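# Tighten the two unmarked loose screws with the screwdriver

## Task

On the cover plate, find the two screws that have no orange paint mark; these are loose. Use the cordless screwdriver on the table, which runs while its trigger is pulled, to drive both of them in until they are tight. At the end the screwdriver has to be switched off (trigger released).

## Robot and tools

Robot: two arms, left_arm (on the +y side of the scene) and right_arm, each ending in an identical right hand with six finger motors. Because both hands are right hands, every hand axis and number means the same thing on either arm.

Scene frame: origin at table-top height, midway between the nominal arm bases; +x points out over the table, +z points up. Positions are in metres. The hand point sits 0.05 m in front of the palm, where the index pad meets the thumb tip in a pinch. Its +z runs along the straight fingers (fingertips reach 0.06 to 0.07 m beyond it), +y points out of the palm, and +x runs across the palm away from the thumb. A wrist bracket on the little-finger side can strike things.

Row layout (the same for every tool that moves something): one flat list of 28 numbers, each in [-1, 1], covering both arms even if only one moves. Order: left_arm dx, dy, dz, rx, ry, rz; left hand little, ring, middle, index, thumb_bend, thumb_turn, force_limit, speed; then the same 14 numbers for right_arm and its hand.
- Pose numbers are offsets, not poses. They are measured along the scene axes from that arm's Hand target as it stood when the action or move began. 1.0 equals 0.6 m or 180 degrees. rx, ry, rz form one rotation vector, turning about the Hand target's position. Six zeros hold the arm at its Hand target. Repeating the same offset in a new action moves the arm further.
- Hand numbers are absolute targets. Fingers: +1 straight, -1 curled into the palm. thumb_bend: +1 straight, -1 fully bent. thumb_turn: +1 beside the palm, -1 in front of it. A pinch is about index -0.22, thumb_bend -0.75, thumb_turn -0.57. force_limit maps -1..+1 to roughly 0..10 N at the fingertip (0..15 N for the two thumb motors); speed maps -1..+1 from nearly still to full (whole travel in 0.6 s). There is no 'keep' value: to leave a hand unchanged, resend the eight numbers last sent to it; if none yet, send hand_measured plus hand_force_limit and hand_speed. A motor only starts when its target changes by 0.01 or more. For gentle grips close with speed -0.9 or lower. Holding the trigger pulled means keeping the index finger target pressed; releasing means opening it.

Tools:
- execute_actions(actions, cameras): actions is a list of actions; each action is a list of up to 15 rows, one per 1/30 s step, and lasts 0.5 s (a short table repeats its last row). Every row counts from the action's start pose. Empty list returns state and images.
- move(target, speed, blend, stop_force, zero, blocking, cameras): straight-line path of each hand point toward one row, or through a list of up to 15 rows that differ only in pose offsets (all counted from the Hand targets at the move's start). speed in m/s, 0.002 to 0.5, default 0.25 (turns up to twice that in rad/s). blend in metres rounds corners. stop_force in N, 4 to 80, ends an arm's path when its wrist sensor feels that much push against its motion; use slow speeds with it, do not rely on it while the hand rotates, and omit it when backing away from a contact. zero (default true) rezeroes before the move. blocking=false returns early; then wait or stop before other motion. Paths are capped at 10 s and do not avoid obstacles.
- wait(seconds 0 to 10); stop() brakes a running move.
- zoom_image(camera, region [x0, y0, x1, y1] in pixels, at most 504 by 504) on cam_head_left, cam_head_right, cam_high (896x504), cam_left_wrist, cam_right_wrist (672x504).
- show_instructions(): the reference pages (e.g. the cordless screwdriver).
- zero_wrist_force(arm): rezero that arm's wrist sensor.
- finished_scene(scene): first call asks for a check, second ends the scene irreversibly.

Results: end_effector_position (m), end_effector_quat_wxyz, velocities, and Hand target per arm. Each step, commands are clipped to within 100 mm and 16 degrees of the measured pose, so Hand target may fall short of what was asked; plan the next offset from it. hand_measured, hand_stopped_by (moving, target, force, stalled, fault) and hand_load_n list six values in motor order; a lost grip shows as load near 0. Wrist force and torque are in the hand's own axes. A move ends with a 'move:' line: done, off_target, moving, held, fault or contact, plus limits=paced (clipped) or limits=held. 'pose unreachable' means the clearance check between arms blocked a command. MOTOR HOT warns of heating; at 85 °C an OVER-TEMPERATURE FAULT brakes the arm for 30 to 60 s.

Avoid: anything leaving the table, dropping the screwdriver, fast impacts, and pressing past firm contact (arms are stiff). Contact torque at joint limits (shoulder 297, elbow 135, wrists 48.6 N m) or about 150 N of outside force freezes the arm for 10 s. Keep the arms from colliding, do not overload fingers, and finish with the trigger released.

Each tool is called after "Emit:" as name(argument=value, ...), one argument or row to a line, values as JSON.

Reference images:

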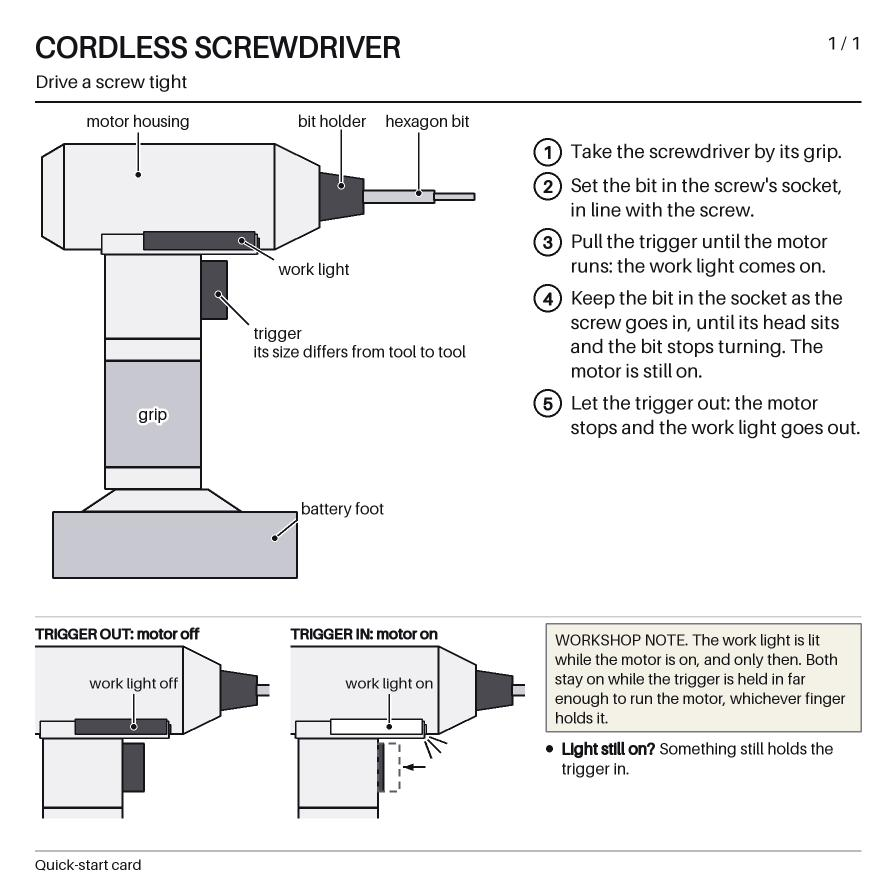

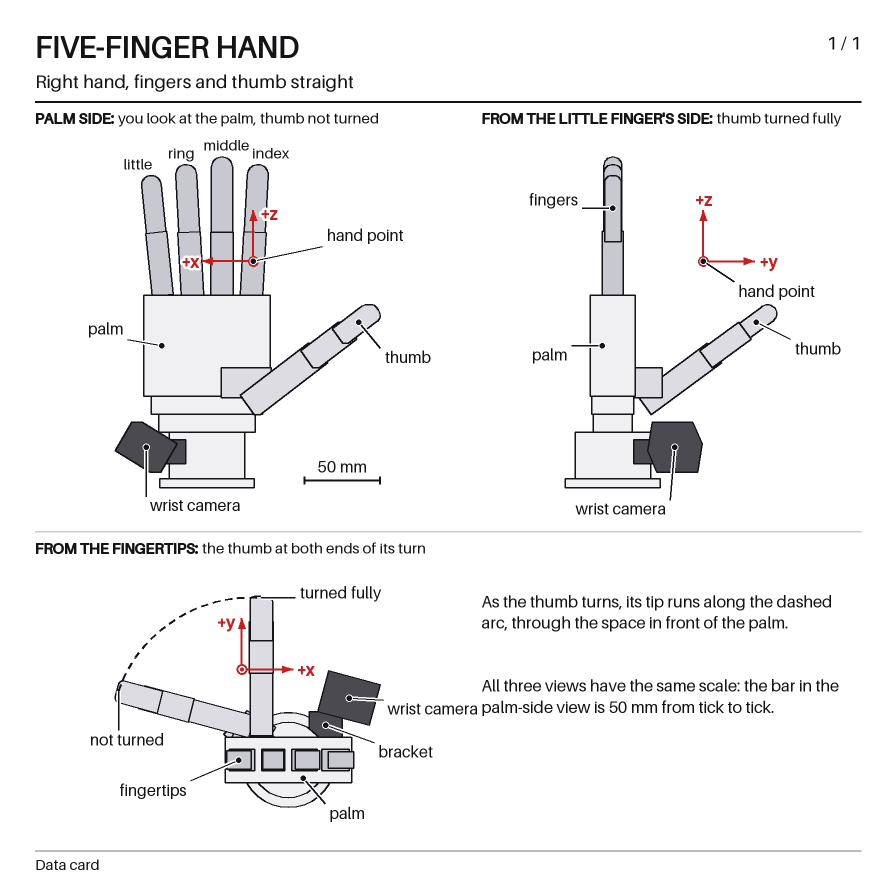

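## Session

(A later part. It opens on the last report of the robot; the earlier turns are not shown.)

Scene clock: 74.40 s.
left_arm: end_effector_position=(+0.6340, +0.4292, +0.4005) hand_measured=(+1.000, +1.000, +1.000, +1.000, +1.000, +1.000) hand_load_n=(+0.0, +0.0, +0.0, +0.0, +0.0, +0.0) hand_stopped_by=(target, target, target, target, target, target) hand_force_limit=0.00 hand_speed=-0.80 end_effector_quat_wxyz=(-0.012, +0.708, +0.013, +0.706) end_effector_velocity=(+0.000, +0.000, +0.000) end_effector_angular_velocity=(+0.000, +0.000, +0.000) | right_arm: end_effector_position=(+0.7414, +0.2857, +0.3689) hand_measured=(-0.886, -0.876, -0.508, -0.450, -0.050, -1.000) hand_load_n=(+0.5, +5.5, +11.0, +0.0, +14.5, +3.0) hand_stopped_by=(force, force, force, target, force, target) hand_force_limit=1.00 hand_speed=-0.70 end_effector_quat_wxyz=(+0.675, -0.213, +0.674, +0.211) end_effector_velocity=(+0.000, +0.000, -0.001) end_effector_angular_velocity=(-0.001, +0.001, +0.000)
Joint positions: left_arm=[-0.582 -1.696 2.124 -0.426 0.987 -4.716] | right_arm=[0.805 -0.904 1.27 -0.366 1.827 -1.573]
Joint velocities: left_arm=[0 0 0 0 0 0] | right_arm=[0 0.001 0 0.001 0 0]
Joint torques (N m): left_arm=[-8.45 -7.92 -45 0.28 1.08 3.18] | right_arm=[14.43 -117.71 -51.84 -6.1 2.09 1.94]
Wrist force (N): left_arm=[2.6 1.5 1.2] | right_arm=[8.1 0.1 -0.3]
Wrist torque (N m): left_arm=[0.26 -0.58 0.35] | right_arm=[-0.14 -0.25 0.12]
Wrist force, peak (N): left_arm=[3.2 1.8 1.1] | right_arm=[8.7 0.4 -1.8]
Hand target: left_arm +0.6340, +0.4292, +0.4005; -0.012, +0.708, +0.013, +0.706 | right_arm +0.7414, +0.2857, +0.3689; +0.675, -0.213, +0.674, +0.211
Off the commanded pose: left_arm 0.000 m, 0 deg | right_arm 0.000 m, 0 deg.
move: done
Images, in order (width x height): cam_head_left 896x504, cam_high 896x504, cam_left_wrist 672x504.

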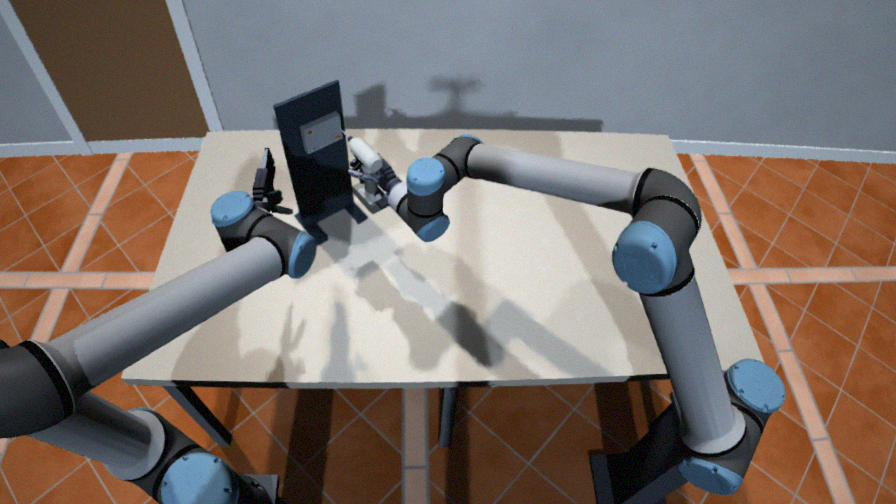

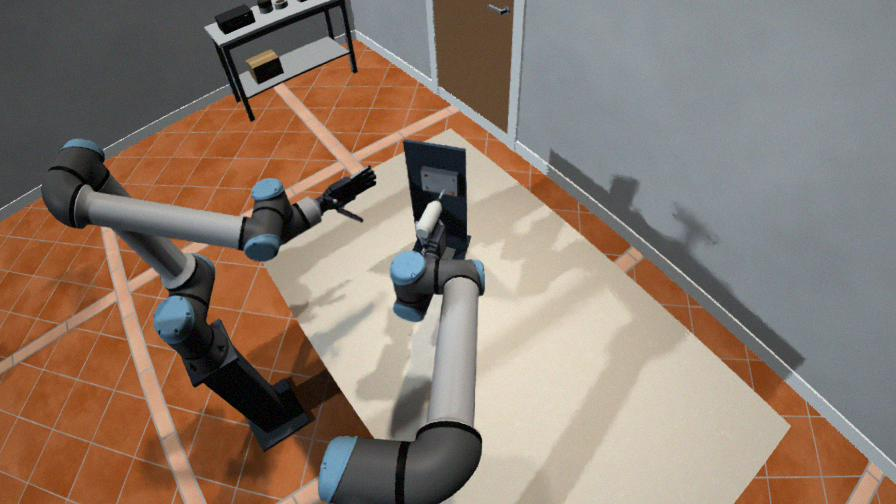

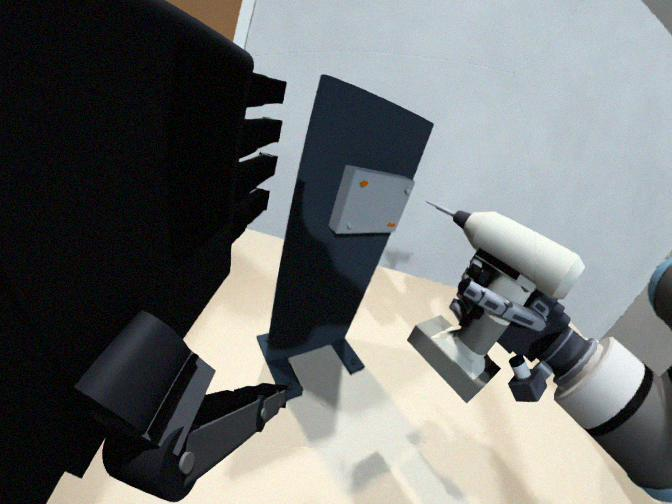

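Emit:
move(
  target=[
    [0,0,0,0,0,0,1,1,1,1,1,1,0,-0.8,0.0457,0.0067,-0.0083,0,0,0,-1,-1,-1,-0.45,-1,-1,1,-0.7],
  ],
  speed=0.05,
  stop_force=6,
  cameras=["cam_head_left","cam_high","cam_left_wrist"],
)

Emit:
zoom_image(
  camera="cam_left_wrist",
  region=[340, 150, 460, 240],
)

Emit:
zoom_image(
  camera="cam_high",
  region=[410, 160, 470, 220],
)

Emit:
zoom_image(
  camera="cam_head_left",
  region=[290, 100, 370, 170],
)

Scene clock: 76.63 s.
left_arm: end_effector_position=(+0.6340, +0.4292, +0.4005) hand_measured=(+1.000, +1.000, +1.000, +1.000, +1.000, +1.000) hand_load_n=(+0.0, +0.0, +0.0, -0.5, +0.0, +0.0) hand_stopped_by=(target, target, target, target, target, target) hand_force_limit=0.00 hand_speed=-0.80 end_effector_quat_wxyz=(-0.012, +0.708, +0.013, +0.706) end_effector_velocity=(+0.000, -0.001, +0.000) end_effector_angular_velocity=(+0.000, +0.000, -0.002) | right_arm: end_effector_position=(+0.7688, +0.2898, +0.3640) hand_measured=(-0.886, -0.876, -0.508, -0.450, -0.050, -1.000) hand_load_n=(+1.0, +5.5, +10.5, +0.0, +14.5, +3.0) hand_stopped_by=(force, force, force, target, force, target) hand_force_limit=1.00 hand_speed=-0.70 end_effector_quat_wxyz=(+0.675, -0.213, +0.674, +0.211) end_effector_velocity=(+0.000, +0.000, -0.001) end_effector_angular_velocity=(-0.001, +0.001, +0.000)
Joint positions: left_arm=[-0.582 -1.696 2.124 -0.426 0.987 -4.716] | right_arm=[0.785 -0.873 1.225 -0.353 1.807 -1.573]
Joint velocities: left_arm=[-0.002 0 0 0 0 0] | right_arm=[0 0.001 0 0 0 0]
Joint torques (N m): left_arm=[-8.05 -8.17 -50.99 -0.15 0.32 2.54] | right_arm=[14.52 -120.77 -42.32 -6.37 2.12 2.19]
Wrist force (N): left_arm=[3.2 1.4 1.0] | right_arm=[8.0 -0.1 -0.2]
Wrist torque (N m): left_arm=[0.28 -0.66 0.38] | right_arm=[-0.18 -0.25 0.11]
Wrist force, peak (N): left_arm=[3.2 1.6 1.2] | right_arm=[8.7 0.1 -0.5]
Hand target: left_arm +0.6340, +0.4292, +0.4005; -0.012, +0.708, +0.013, +0.706 | right_arm +0.7688, +0.2898, +0.3640; +0.675, -0.213, +0.674, +0.211
Off the commanded pose: left_arm 0.000 m, 0 deg | right_arm 0.000 m, 0 deg.
move: done
Images, in order (width x height): cam_head_left 896x504, cam_high 896x504, cam_left_wrist 672x504.

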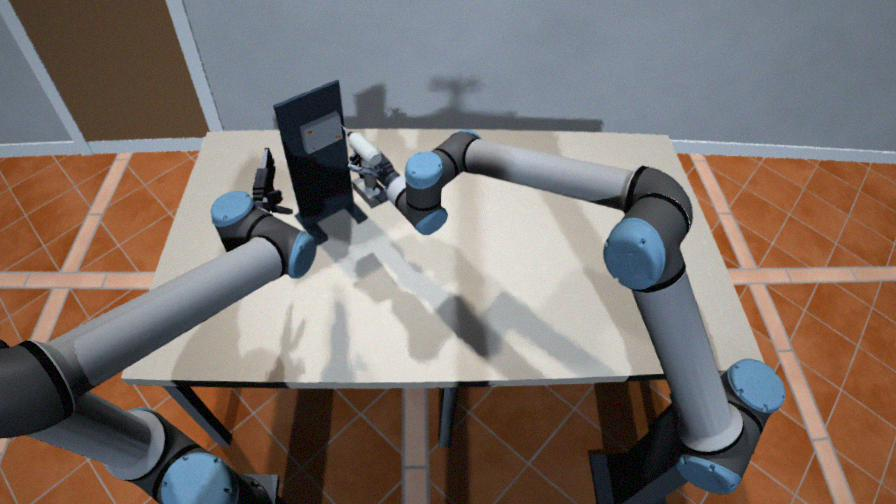

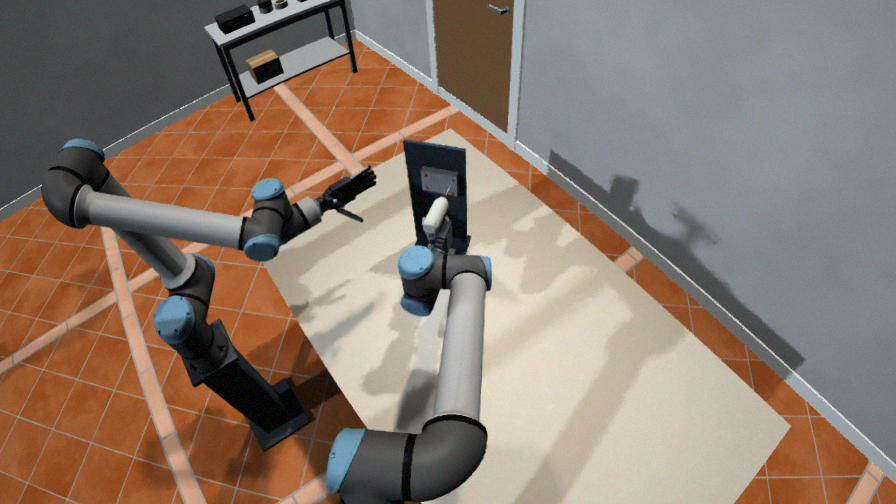

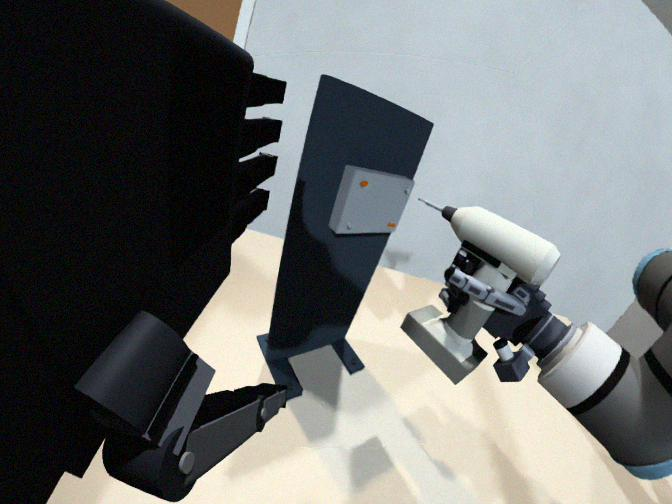

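Scaled by 4.200 from the camera's 672x504 image, which has a finer 960x720 frame.

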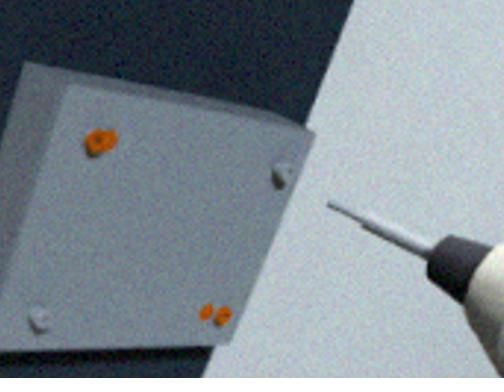

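Scaled by 8.400.

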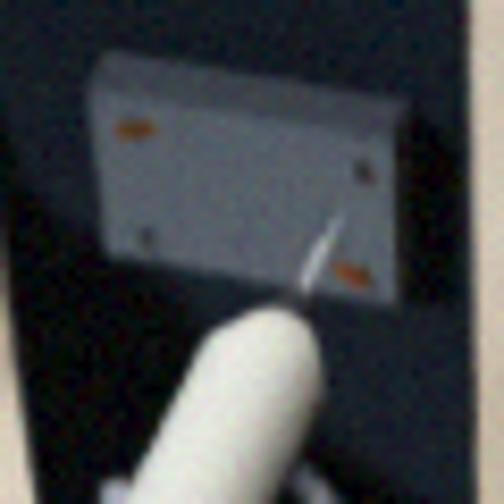

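Scaled by 6.300.

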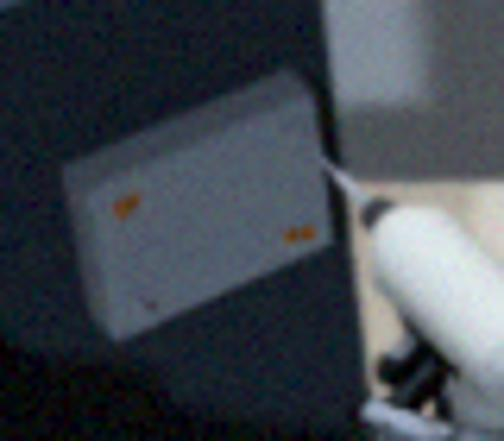

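Emit:
move(
  target=[
    [0,0,0,0,0,0,1,1,1,1,1,1,0,-0.8,0.0225,0.0112,-0.0017,0,0,0,-1,-1,-1,-0.45,-1,-1,1,-0.7],
  ],
  speed=0.03,
  stop_force=5,
  cameras=["cam_head_left","cam_high","cam_left_wrist","cam_head_right"],
)

Emit:
zoom_image(
  camera="cam_left_wrist",
  region=[360, 160, 460, 235],
)

Emit:
zoom_image(
  camera="cam_high",
  region=[420, 160, 470, 210],
)

Emit:
zoom_image(
  camera="cam_head_right",
  region=[290, 100, 370, 170],
)

Scene clock: 79.00 s.
left_arm: end_effector_position=(+0.6340, +0.4292, +0.4005) hand_measured=(+1.000, +1.000, +1.000, +1.000, +1.000, +1.000) hand_load_n=(+0.0, +0.0, +0.0, +0.0, +0.0, +0.0) hand_stopped_by=(target, target, target, target, target, target) hand_force_limit=0.00 hand_speed=-0.80 end_effector_quat_wxyz=(-0.012, +0.708, +0.013, +0.706) end_effector_velocity=(+0.000, -0.001, +0.000) end_effector_angular_velocity=(+0.000, +0.000, -0.002) | right_arm: end_effector_position=(+0.7823, +0.2965, +0.3630) hand_measured=(-0.886, -0.876, -0.508, -0.450, -0.050, -1.000) hand_load_n=(+1.0, +5.5, +10.5, +0.0, +14.5, +3.0) hand_stopped_by=(force, force, force, target, force, target) hand_force_limit=1.00 hand_speed=-0.70 end_effector_quat_wxyz=(+0.675, -0.213, +0.674, +0.211) end_effector_velocity=(+0.000, +0.000, +0.001) end_effector_angular_velocity=(+0.001, -0.001, +0.000)
Joint positions: left_arm=[-0.582 -1.696 2.124 -0.426 0.987 -4.716] | right_arm=[0.779 -0.851 1.189 -0.338 1.801 -1.573]
Joint velocities: left_arm=[0 0 0 0.001 0.001 0] | right_arm=[0 -0.001 0 0 0 0]
Joint torques (N m): left_arm=[-5.69 -10.82 -49.91 -0.28 0.54 2.72] | right_arm=[14.19 -122.83 -42.59 -6.07 1.59 2.32]
Wrist force (N): left_arm=[2.6 1.4 0.9] | right_arm=[8.1 0.3 -0.2]
Wrist torque (N m): left_arm=[0.28 -0.56 0.34] | right_arm=[-0.13 -0.26 0.12]
Wrist force, peak (N): left_arm=[3.1 2.2 0.8] | right_arm=[8.5 -0.1 -0.3]
Hand target: left_arm +0.6340, +0.4292, +0.4005; -0.012, +0.708, +0.013, +0.706 | right_arm +0.7823, +0.2965, +0.3630; +0.675, -0.213, +0.674, +0.211
Off the commanded pose: left_arm 0.000 m, 0 deg | right_arm 0.000 m, 0 deg.
move: done
Images, in order (width x height): cam_head_left 896x504, cam_head_right 896x504, cam_high 896x504, cam_left_wrist 672x504.

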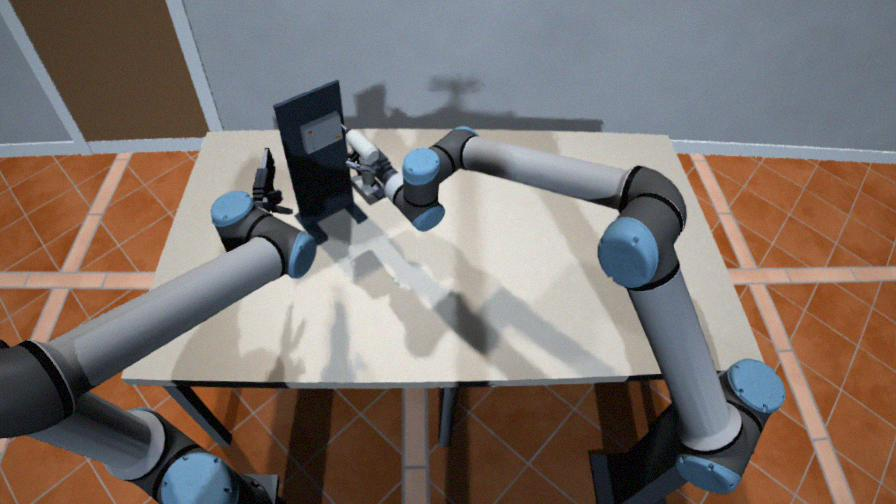

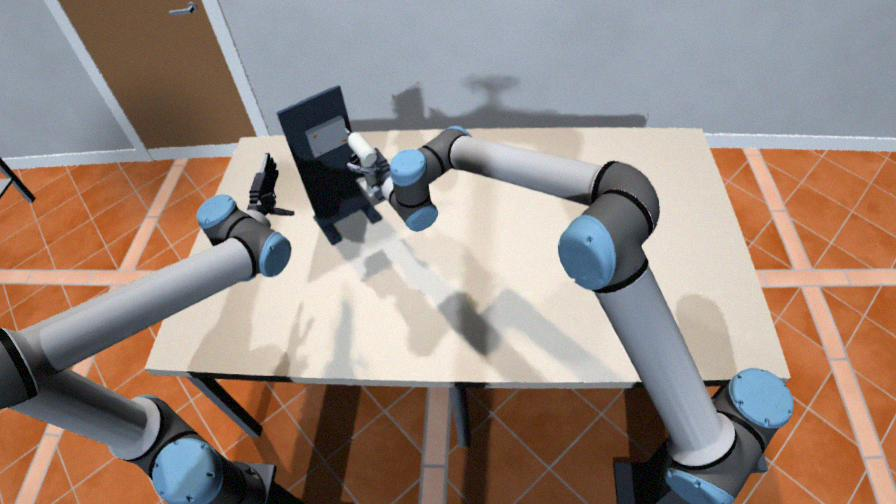

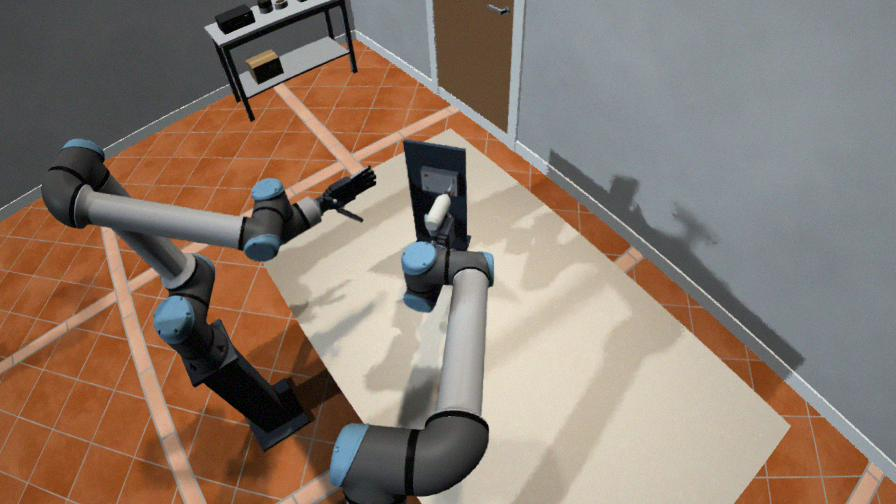

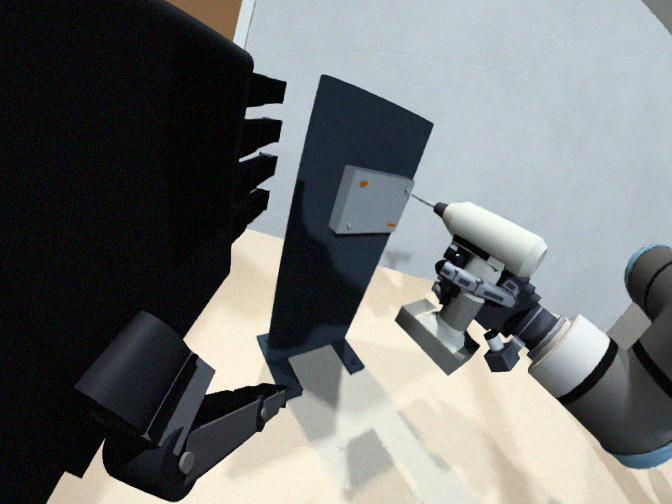

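Scaled by 5.040 from the camera's 672x504 image, which has a finer 960x720 frame.

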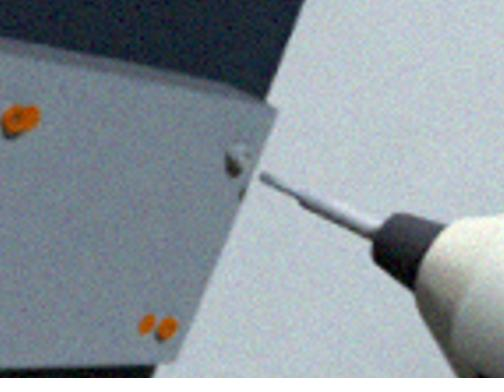

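Scaled by 10.080.

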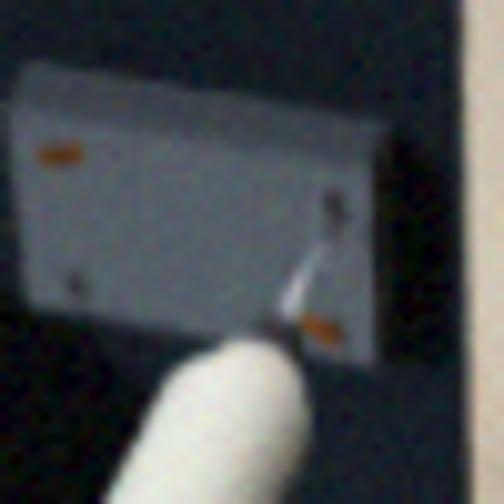

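Scaled by 6.300.

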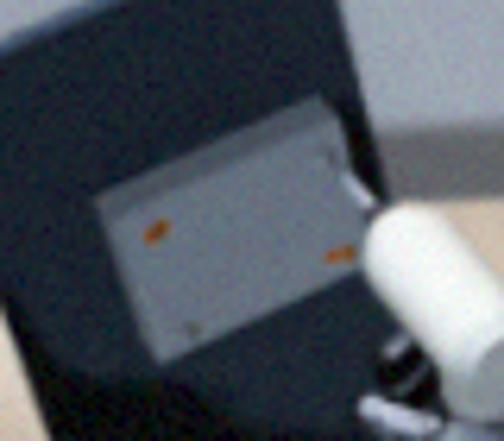

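Emit:
move(
  target=[
    [0,0,0,0,0,0,1,1,1,1,1,1,0,-0.8,0.0015,0.0038,-0.0083,0.00932,-0.01382,0,-1,-1,-1,-0.45,-1,-1,1,-0.7],
  ],
  speed=0.03,
  cameras=["cam_high","cam_left_wrist","cam_head_right"],
)

Emit:
zoom_image(
  camera="cam_left_wrist",
  region=[360, 160, 460, 235],
)

Emit:
zoom_image(
  camera="cam_high",
  region=[420, 160, 470, 210],
)

Emit:
zoom_image(
  camera="cam_head_right",
  region=[290, 100, 370, 170],
)

Scene clock: 80.73 s.
left_arm: end_effector_position=(+0.6340, +0.4292, +0.4005) hand_measured=(+1.000, +1.000, +1.000, +1.000, +1.000, +1.000) hand_load_n=(+0.0, +0.0, +0.0, +0.0, +0.0, +0.0) hand_stopped_by=(target, target, target, target, target, target) hand_force_limit=0.00 hand_speed=-0.80 end_effector_quat_wxyz=(-0.012, +0.708, +0.013, +0.706) end_effector_velocity=(+0.000, +0.000, +0.000) end_effector_angular_velocity=(+0.000, +0.000, -0.001) | right_arm: end_effector_position=(+0.7832, +0.2988, +0.3578) hand_measured=(-0.886, -0.876, -0.508, -0.450, -0.050, -1.000) hand_load_n=(+0.5, +5.5, +10.5, +0.0, +14.5, +3.5) hand_stopped_by=(force, force, force, target, force, target) hand_force_limit=1.00 hand_speed=-0.70 end_effector_quat_wxyz=(+0.692, -0.207, +0.656, +0.216) end_effector_velocity=(+0.000, +0.000, -0.002) end_effector_angular_velocity=(-0.004, +0.004, +0.001)
Joint positions: left_arm=[-0.582 -1.696 2.124 -0.426 0.987 -4.716] | right_arm=[0.78 -0.843 1.21 -0.422 1.801 -1.586]
Joint velocities: left_arm=[0 0 0 0 0.001 -0.001] | right_arm=[0 0.001 -0.001 0.006 -0.001 0]
Joint torques (N m): left_arm=[-7.02 -11.97 -50.65 -0.32 0.72 2.46] | right_arm=[14.46 -118.62 -53.23 -1.63 -0.37 0.76]
Wrist force (N): left_arm=[3.0 1.3 0.9] | right_arm=[7.9 0.2 -0.8]
Wrist torque (N m): left_arm=[0.27 -0.62 0.36] | right_arm=[-0.12 -0.18 0.12]
Wrist force, peak (N): left_arm=[3.2 1.7 0.8] | right_arm=[8.6 0.1 -0.8]
Hand target: left_arm +0.6340, +0.4292, +0.4005; -0.012, +0.708, +0.013, +0.706 | right_arm +0.7833, +0.2988, +0.3580; +0.693, -0.207, +0.656, +0.217
Off the commanded pose: left_arm 0.000 m, 0 deg | right_arm 0.000 m, 0 deg.
move: done
Images, in order (width x height): cam_head_right 896x504, cam_high 896x504, cam_left_wrist 672x504.

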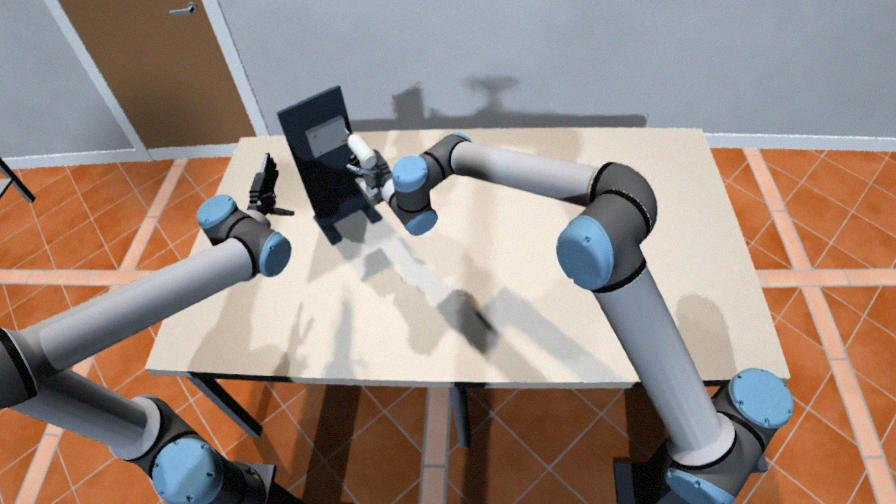

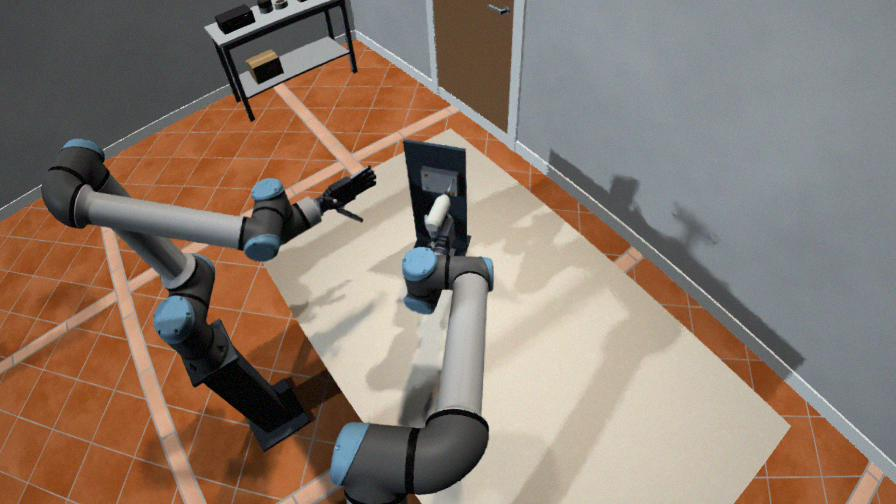

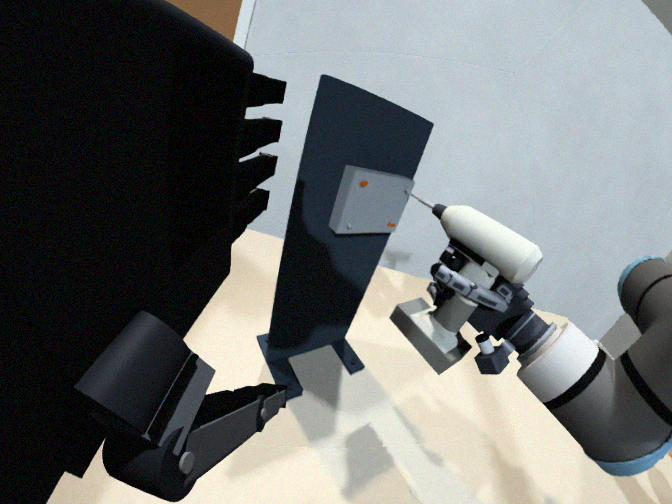

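Scaled by 5.040 from the camera's 672x504 image, which has a finer 960x720 frame.

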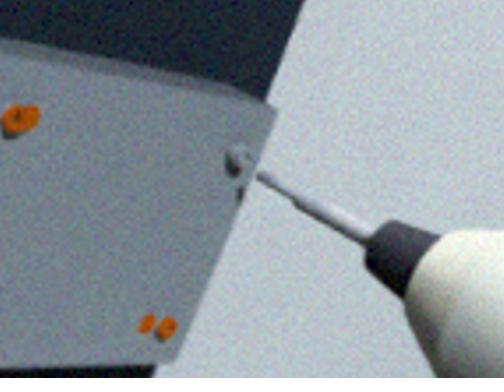

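Scaled by 10.080.

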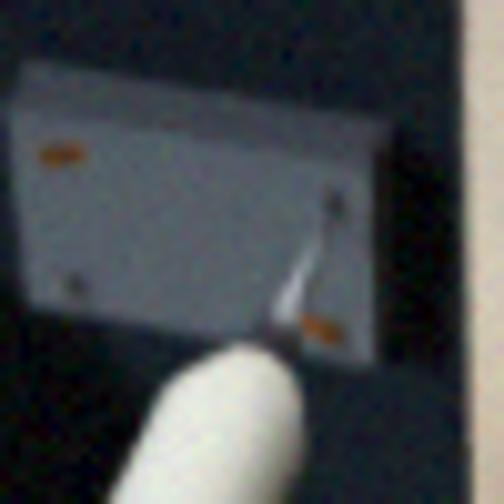

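Scaled by 6.300.

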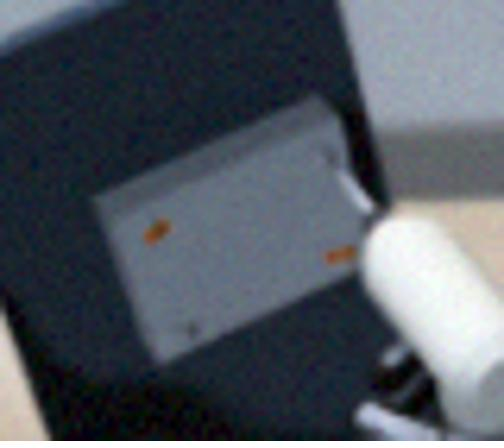

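Emit:
move(
  target=[0,0,0,0,0,0,1,1,1,1,1,1,0,-0.8,0.00829,0.00559,0.0017,0,0,0,-1,-1,-1,-0.45,-1,-1,1,-0.7],
  speed=0.015,
  stop_force=6,
  cameras=["cam_left_wrist","cam_high","cam_head_right"],
)

Emit:
zoom_image(
  camera="cam_left_wrist",
  region=[360, 160, 460, 235],
)

Emit:
zoom_image(
  camera="cam_high",
  region=[420, 160, 470, 210],
)

Emit:
zoom_image(
  camera="cam_head_right",
  region=[290, 100, 370, 170],
)

Scene clock: 83.10 s.
left_arm: end_effector_position=(+0.6340, +0.4292, +0.4005) hand_measured=(+1.000, +1.000, +1.000, +1.000, +1.000, +1.000) hand_load_n=(+0.0, +0.0, +0.0, -0.5, +0.0, +0.0) hand_stopped_by=(target, target, target, target, target, target) hand_force_limit=0.00 hand_speed=-0.80 end_effector_quat_wxyz=(-0.012, +0.708, +0.013, +0.706) end_effector_velocity=(+0.000, +0.000, +0.000) end_effector_angular_velocity=(+0.001, +0.001, +0.001) | right_arm: end_effector_position=(+0.7866, +0.3012, +0.3588) hand_measured=(-0.886, -0.876, -0.508, -0.450, -0.050, -1.000) hand_load_n=(+1.0, +5.0, +10.5, +0.0, +15.0, +3.0) hand_stopped_by=(force, force, force, target, force, target) hand_force_limit=1.00 hand_speed=-0.70 end_effector_quat_wxyz=(+0.693, -0.207, +0.656, +0.217) end_effector_velocity=(+0.000, +0.000, +0.001) end_effector_angular_velocity=(+0.001, -0.001, +0.000)
Joint positions: left_arm=[-0.582 -1.696 2.124 -0.426 0.987 -4.716] | right_arm=[0.779 -0.837 1.199 -0.416 1.8 -1.586]
Joint velocities: left_arm=[0 0 0 0 -0.001 0.001] | right_arm=[0 0 0 -0.001 0 0]
Joint torques (N m): left_arm=[-3.54 -10.35 -49.96 -0.26 0.65 2.4] | right_arm=[14.72 -122.91 -43.7 -6.47 2.01 0.96]
Wrist force (N): left_arm=[3.0 1.4 1.0] | right_arm=[8.4 0.4 -0.9]
Wrist torque (N m): left_arm=[0.26 -0.62 0.37] | right_arm=[-0.09 -0.27 0.16]
Wrist force, peak (N): left_arm=[3.3 1.6 1.1] | right_arm=[9.3 0.2 -8.4]
Hand target: left_arm +0.6340, +0.4292, +0.4005; -0.012, +0.708, +0.013, +0.706 | right_arm +0.7866, +0.3012, +0.3588; +0.693, -0.207, +0.656, +0.217
Off the commanded pose: left_arm 0.000 m, 0 deg | right_arm 0.002 m, 0 deg.
move: contact (right_arm)
Images, in order (width x height): cam_head_right 896x504, cam_high 896x504, cam_left_wrist 672x504.

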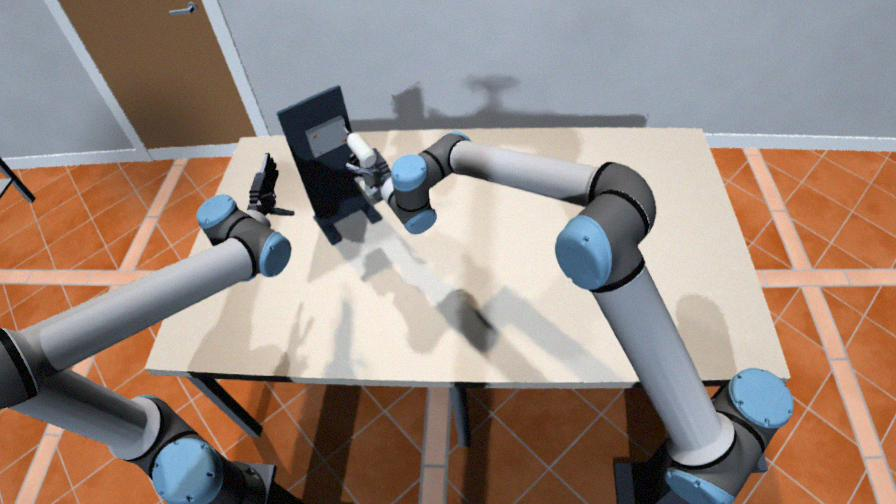

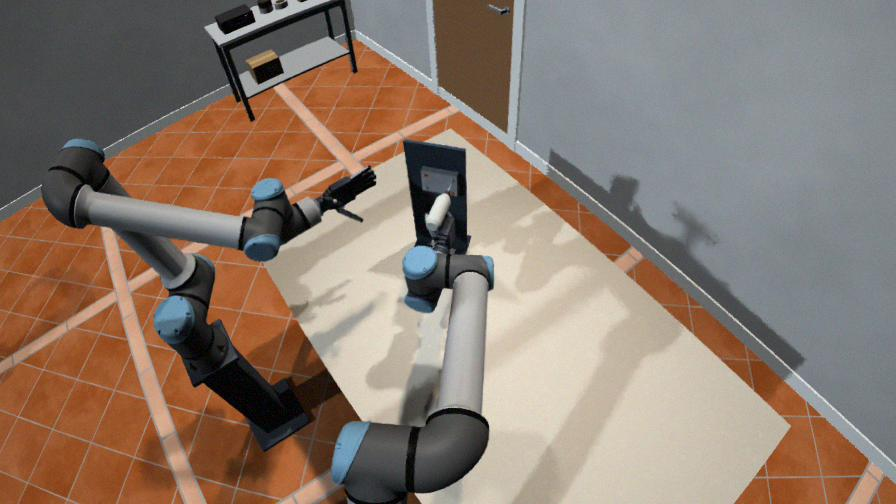

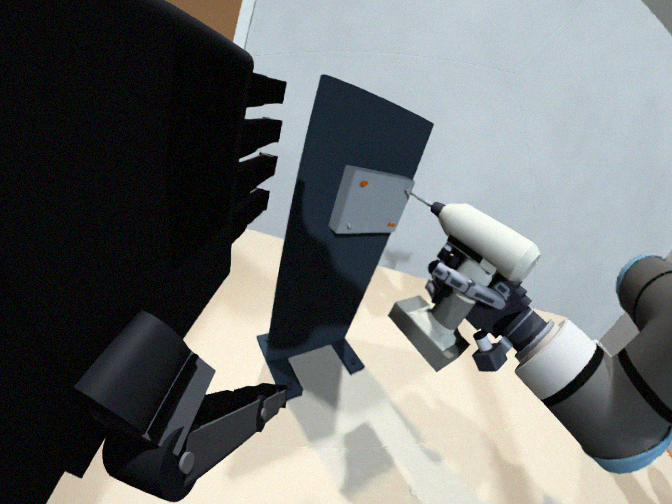

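Scaled by 5.040 from the camera's 672x504 image, which has a finer 960x720 frame.

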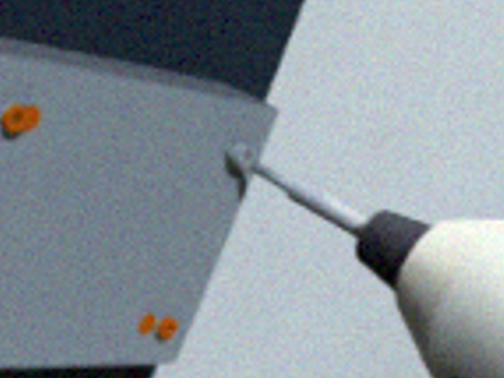

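Scaled by 10.080.

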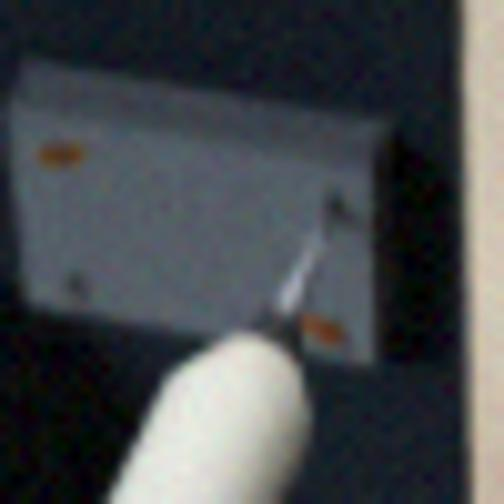

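Scaled by 6.300.

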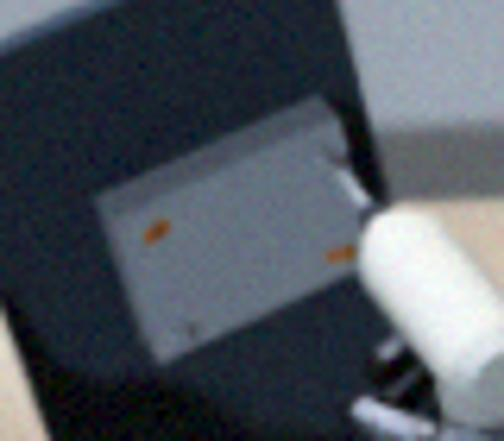

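Emit:
zoom_image(
  camera="cam_left_wrist",
  region=[395, 180, 425, 202],
)

Emit:
zoom_image(
  camera="cam_high",
  region=[445, 172, 463, 190],
)

Emit:
zoom_image(
  camera="cam_head_right",
  region=[335, 115, 355, 135],
)

Scaled by 16.800 from the camera's 672x504 image, which has a finer 960x720 frame.

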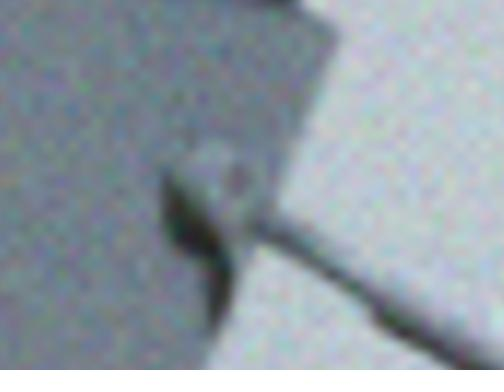

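Scaled by 28.000.

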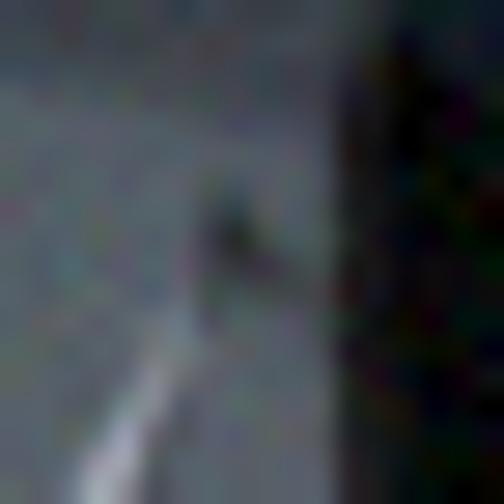

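Scaled by 25.200.

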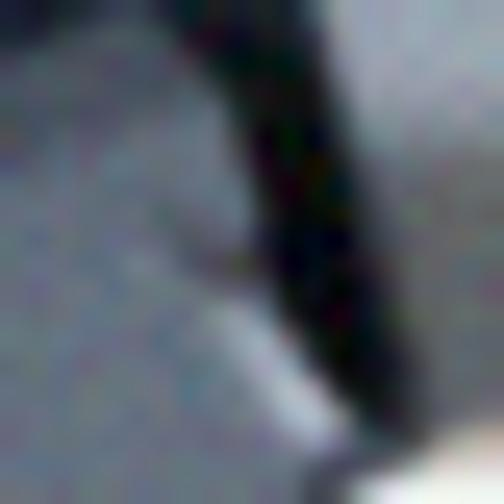

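Emit:
move(
  target=[0.117,0,0,0,0,0,1,1,1,1,1,1,0,-0.8,-0.00739,-0.00744,0.0050,0,0,0,-1,-1,-1,-0.45,-1,-1,1,-0.7],
  speed=0.05,
  cameras=["cam_left_wrist","cam_high"],
)

Scene clock: 85.83 s.
left_arm: end_effector_position=(+0.7044, +0.4291, +0.4004) hand_measured=(+1.000, +1.000, +1.000, +1.000, +1.000, +1.000) hand_load_n=(+0.0, +0.0, +0.0, +0.0, +0.0, +0.0) hand_stopped_by=(target, target, target, target, target, target) hand_force_limit=0.00 hand_speed=-0.80 end_effector_quat_wxyz=(-0.012, +0.707, +0.013, +0.707) end_effector_velocity=(-0.002, +0.000, -0.001) end_effector_angular_velocity=(-0.001, +0.001, +0.000) | right_arm: end_effector_position=(+0.7821, +0.2967, +0.3618) hand_measured=(-0.886, -0.876, -0.508, -0.450, -0.050, -1.000) hand_load_n=(+1.0, +5.0, +11.0, +0.0, +14.5, +3.5) hand_stopped_by=(force, force, force, target, force, target) hand_force_limit=1.00 hand_speed=-0.70 end_effector_quat_wxyz=(+0.693, -0.207, +0.656, +0.217) end_effector_velocity=(+0.000, +0.000, -0.003) end_effector_angular_velocity=(-0.001, +0.002, +0.000)
Joint positions: left_arm=[-0.511 -1.571 2.008 -0.436 1.059 -4.716] | right_arm=[0.779 -0.849 1.214 -0.419 1.801 -1.586]
Joint velocities: left_arm=[-0.001 -0.003 0.003 0 -0.001 -0.001] | right_arm=[0 0.003 0 0 0 0]
Joint torques (N m): left_arm=[-14.68 -55.46 -28.82 -3.12 -2.64 3.24] | right_arm=[13.68 -109.73 -49.43 -6.35 2.16 -0.45]
Wrist force (N): left_arm=[2.9 1.4 0.7] | right_arm=[8.0 0.3 -1.1]
Wrist torque (N m): left_arm=[0.28 -0.60 0.37] | right_arm=[-0.09 -0.19 0.13]
Wrist force, peak (N): left_arm=[3.2 2.0 0.9] | right_arm=[8.6 0.3 -0.9]
Hand target: left_arm +0.7042, +0.4291, +0.4003; -0.012, +0.708, +0.013, +0.706 | right_arm +0.7821, +0.2967, +0.3617; +0.693, -0.207, +0.656, +0.217
Off the commanded pose: left_arm 0.000 m, 0 deg | right_arm 0.000 m, 0 deg.
move: done
Images, in order (width x height): cam_high 896x504, cam_left_wrist 672x504.

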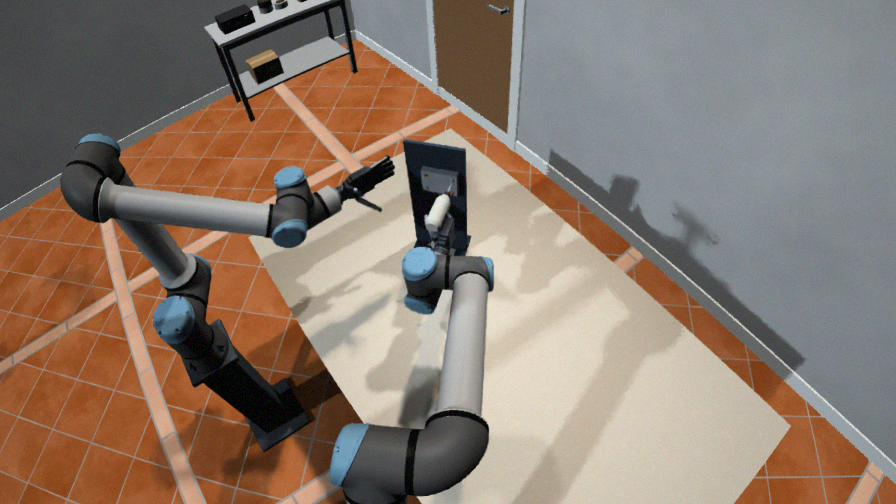

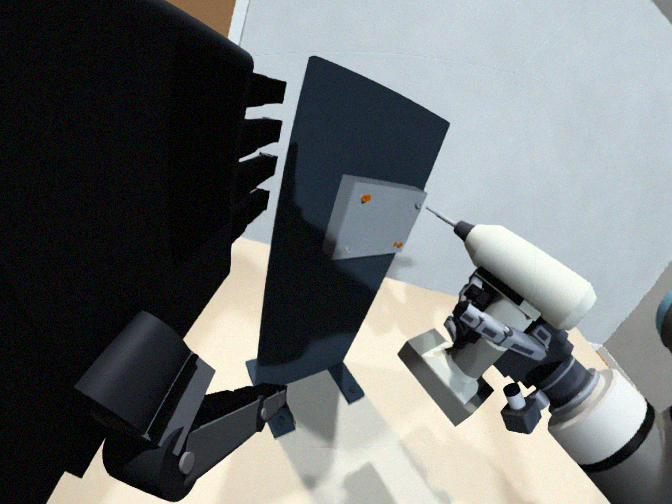

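Emit:
zoom_image(
  camera="cam_left_wrist",
  region=[395, 180, 475, 240],
)

Emit:
zoom_image(
  camera="cam_high",
  region=[435, 165, 470, 200],
)

Scaled by 6.300 from the camera's 672x504 image, which has a finer 960x720 frame.

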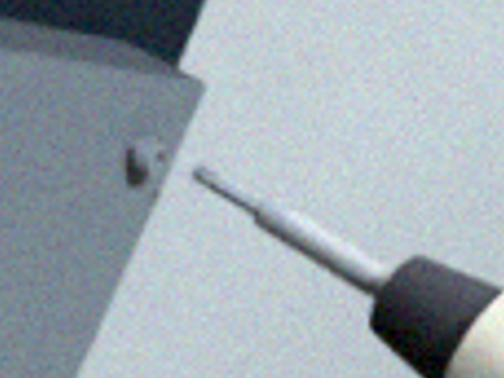

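Scaled by 14.400.

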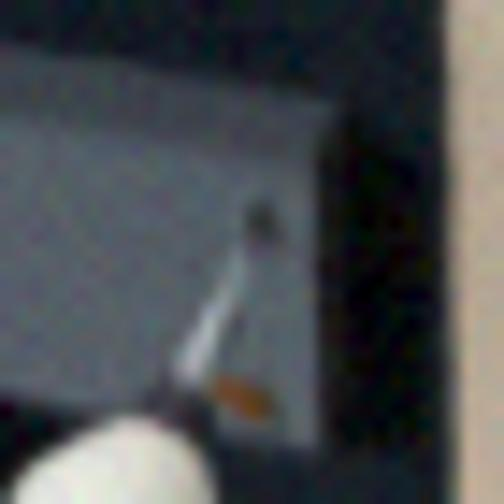

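Emit:
zoom_image(
  camera="cam_left_wrist",
  region=[380, 190, 436, 260],
)

Emit:
zoom_image(
  camera="cam_high",
  region=[418, 164, 464, 200],
)

Emit:
zoom_image(
  camera="cam_left_wrist",
  region=[320, 170, 436, 270],
)

Scaled by 7.200 from the camera's 672x504 image, which has a finer 960x720 frame.

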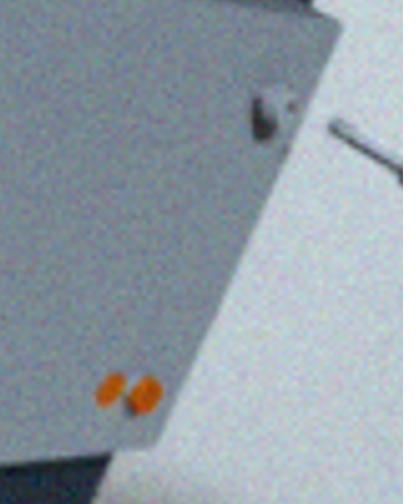

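Scaled by 10.957.

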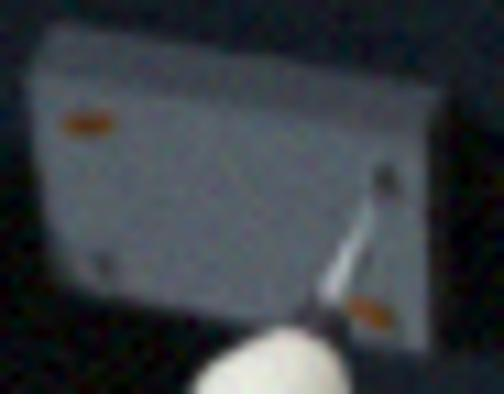

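Scaled by 4.345 from the camera's 672x504 image, which has a finer 960x720 frame.

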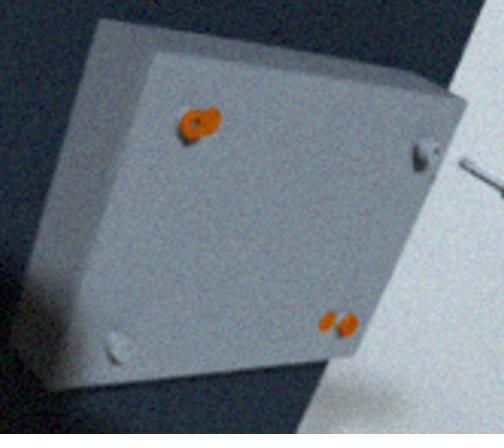

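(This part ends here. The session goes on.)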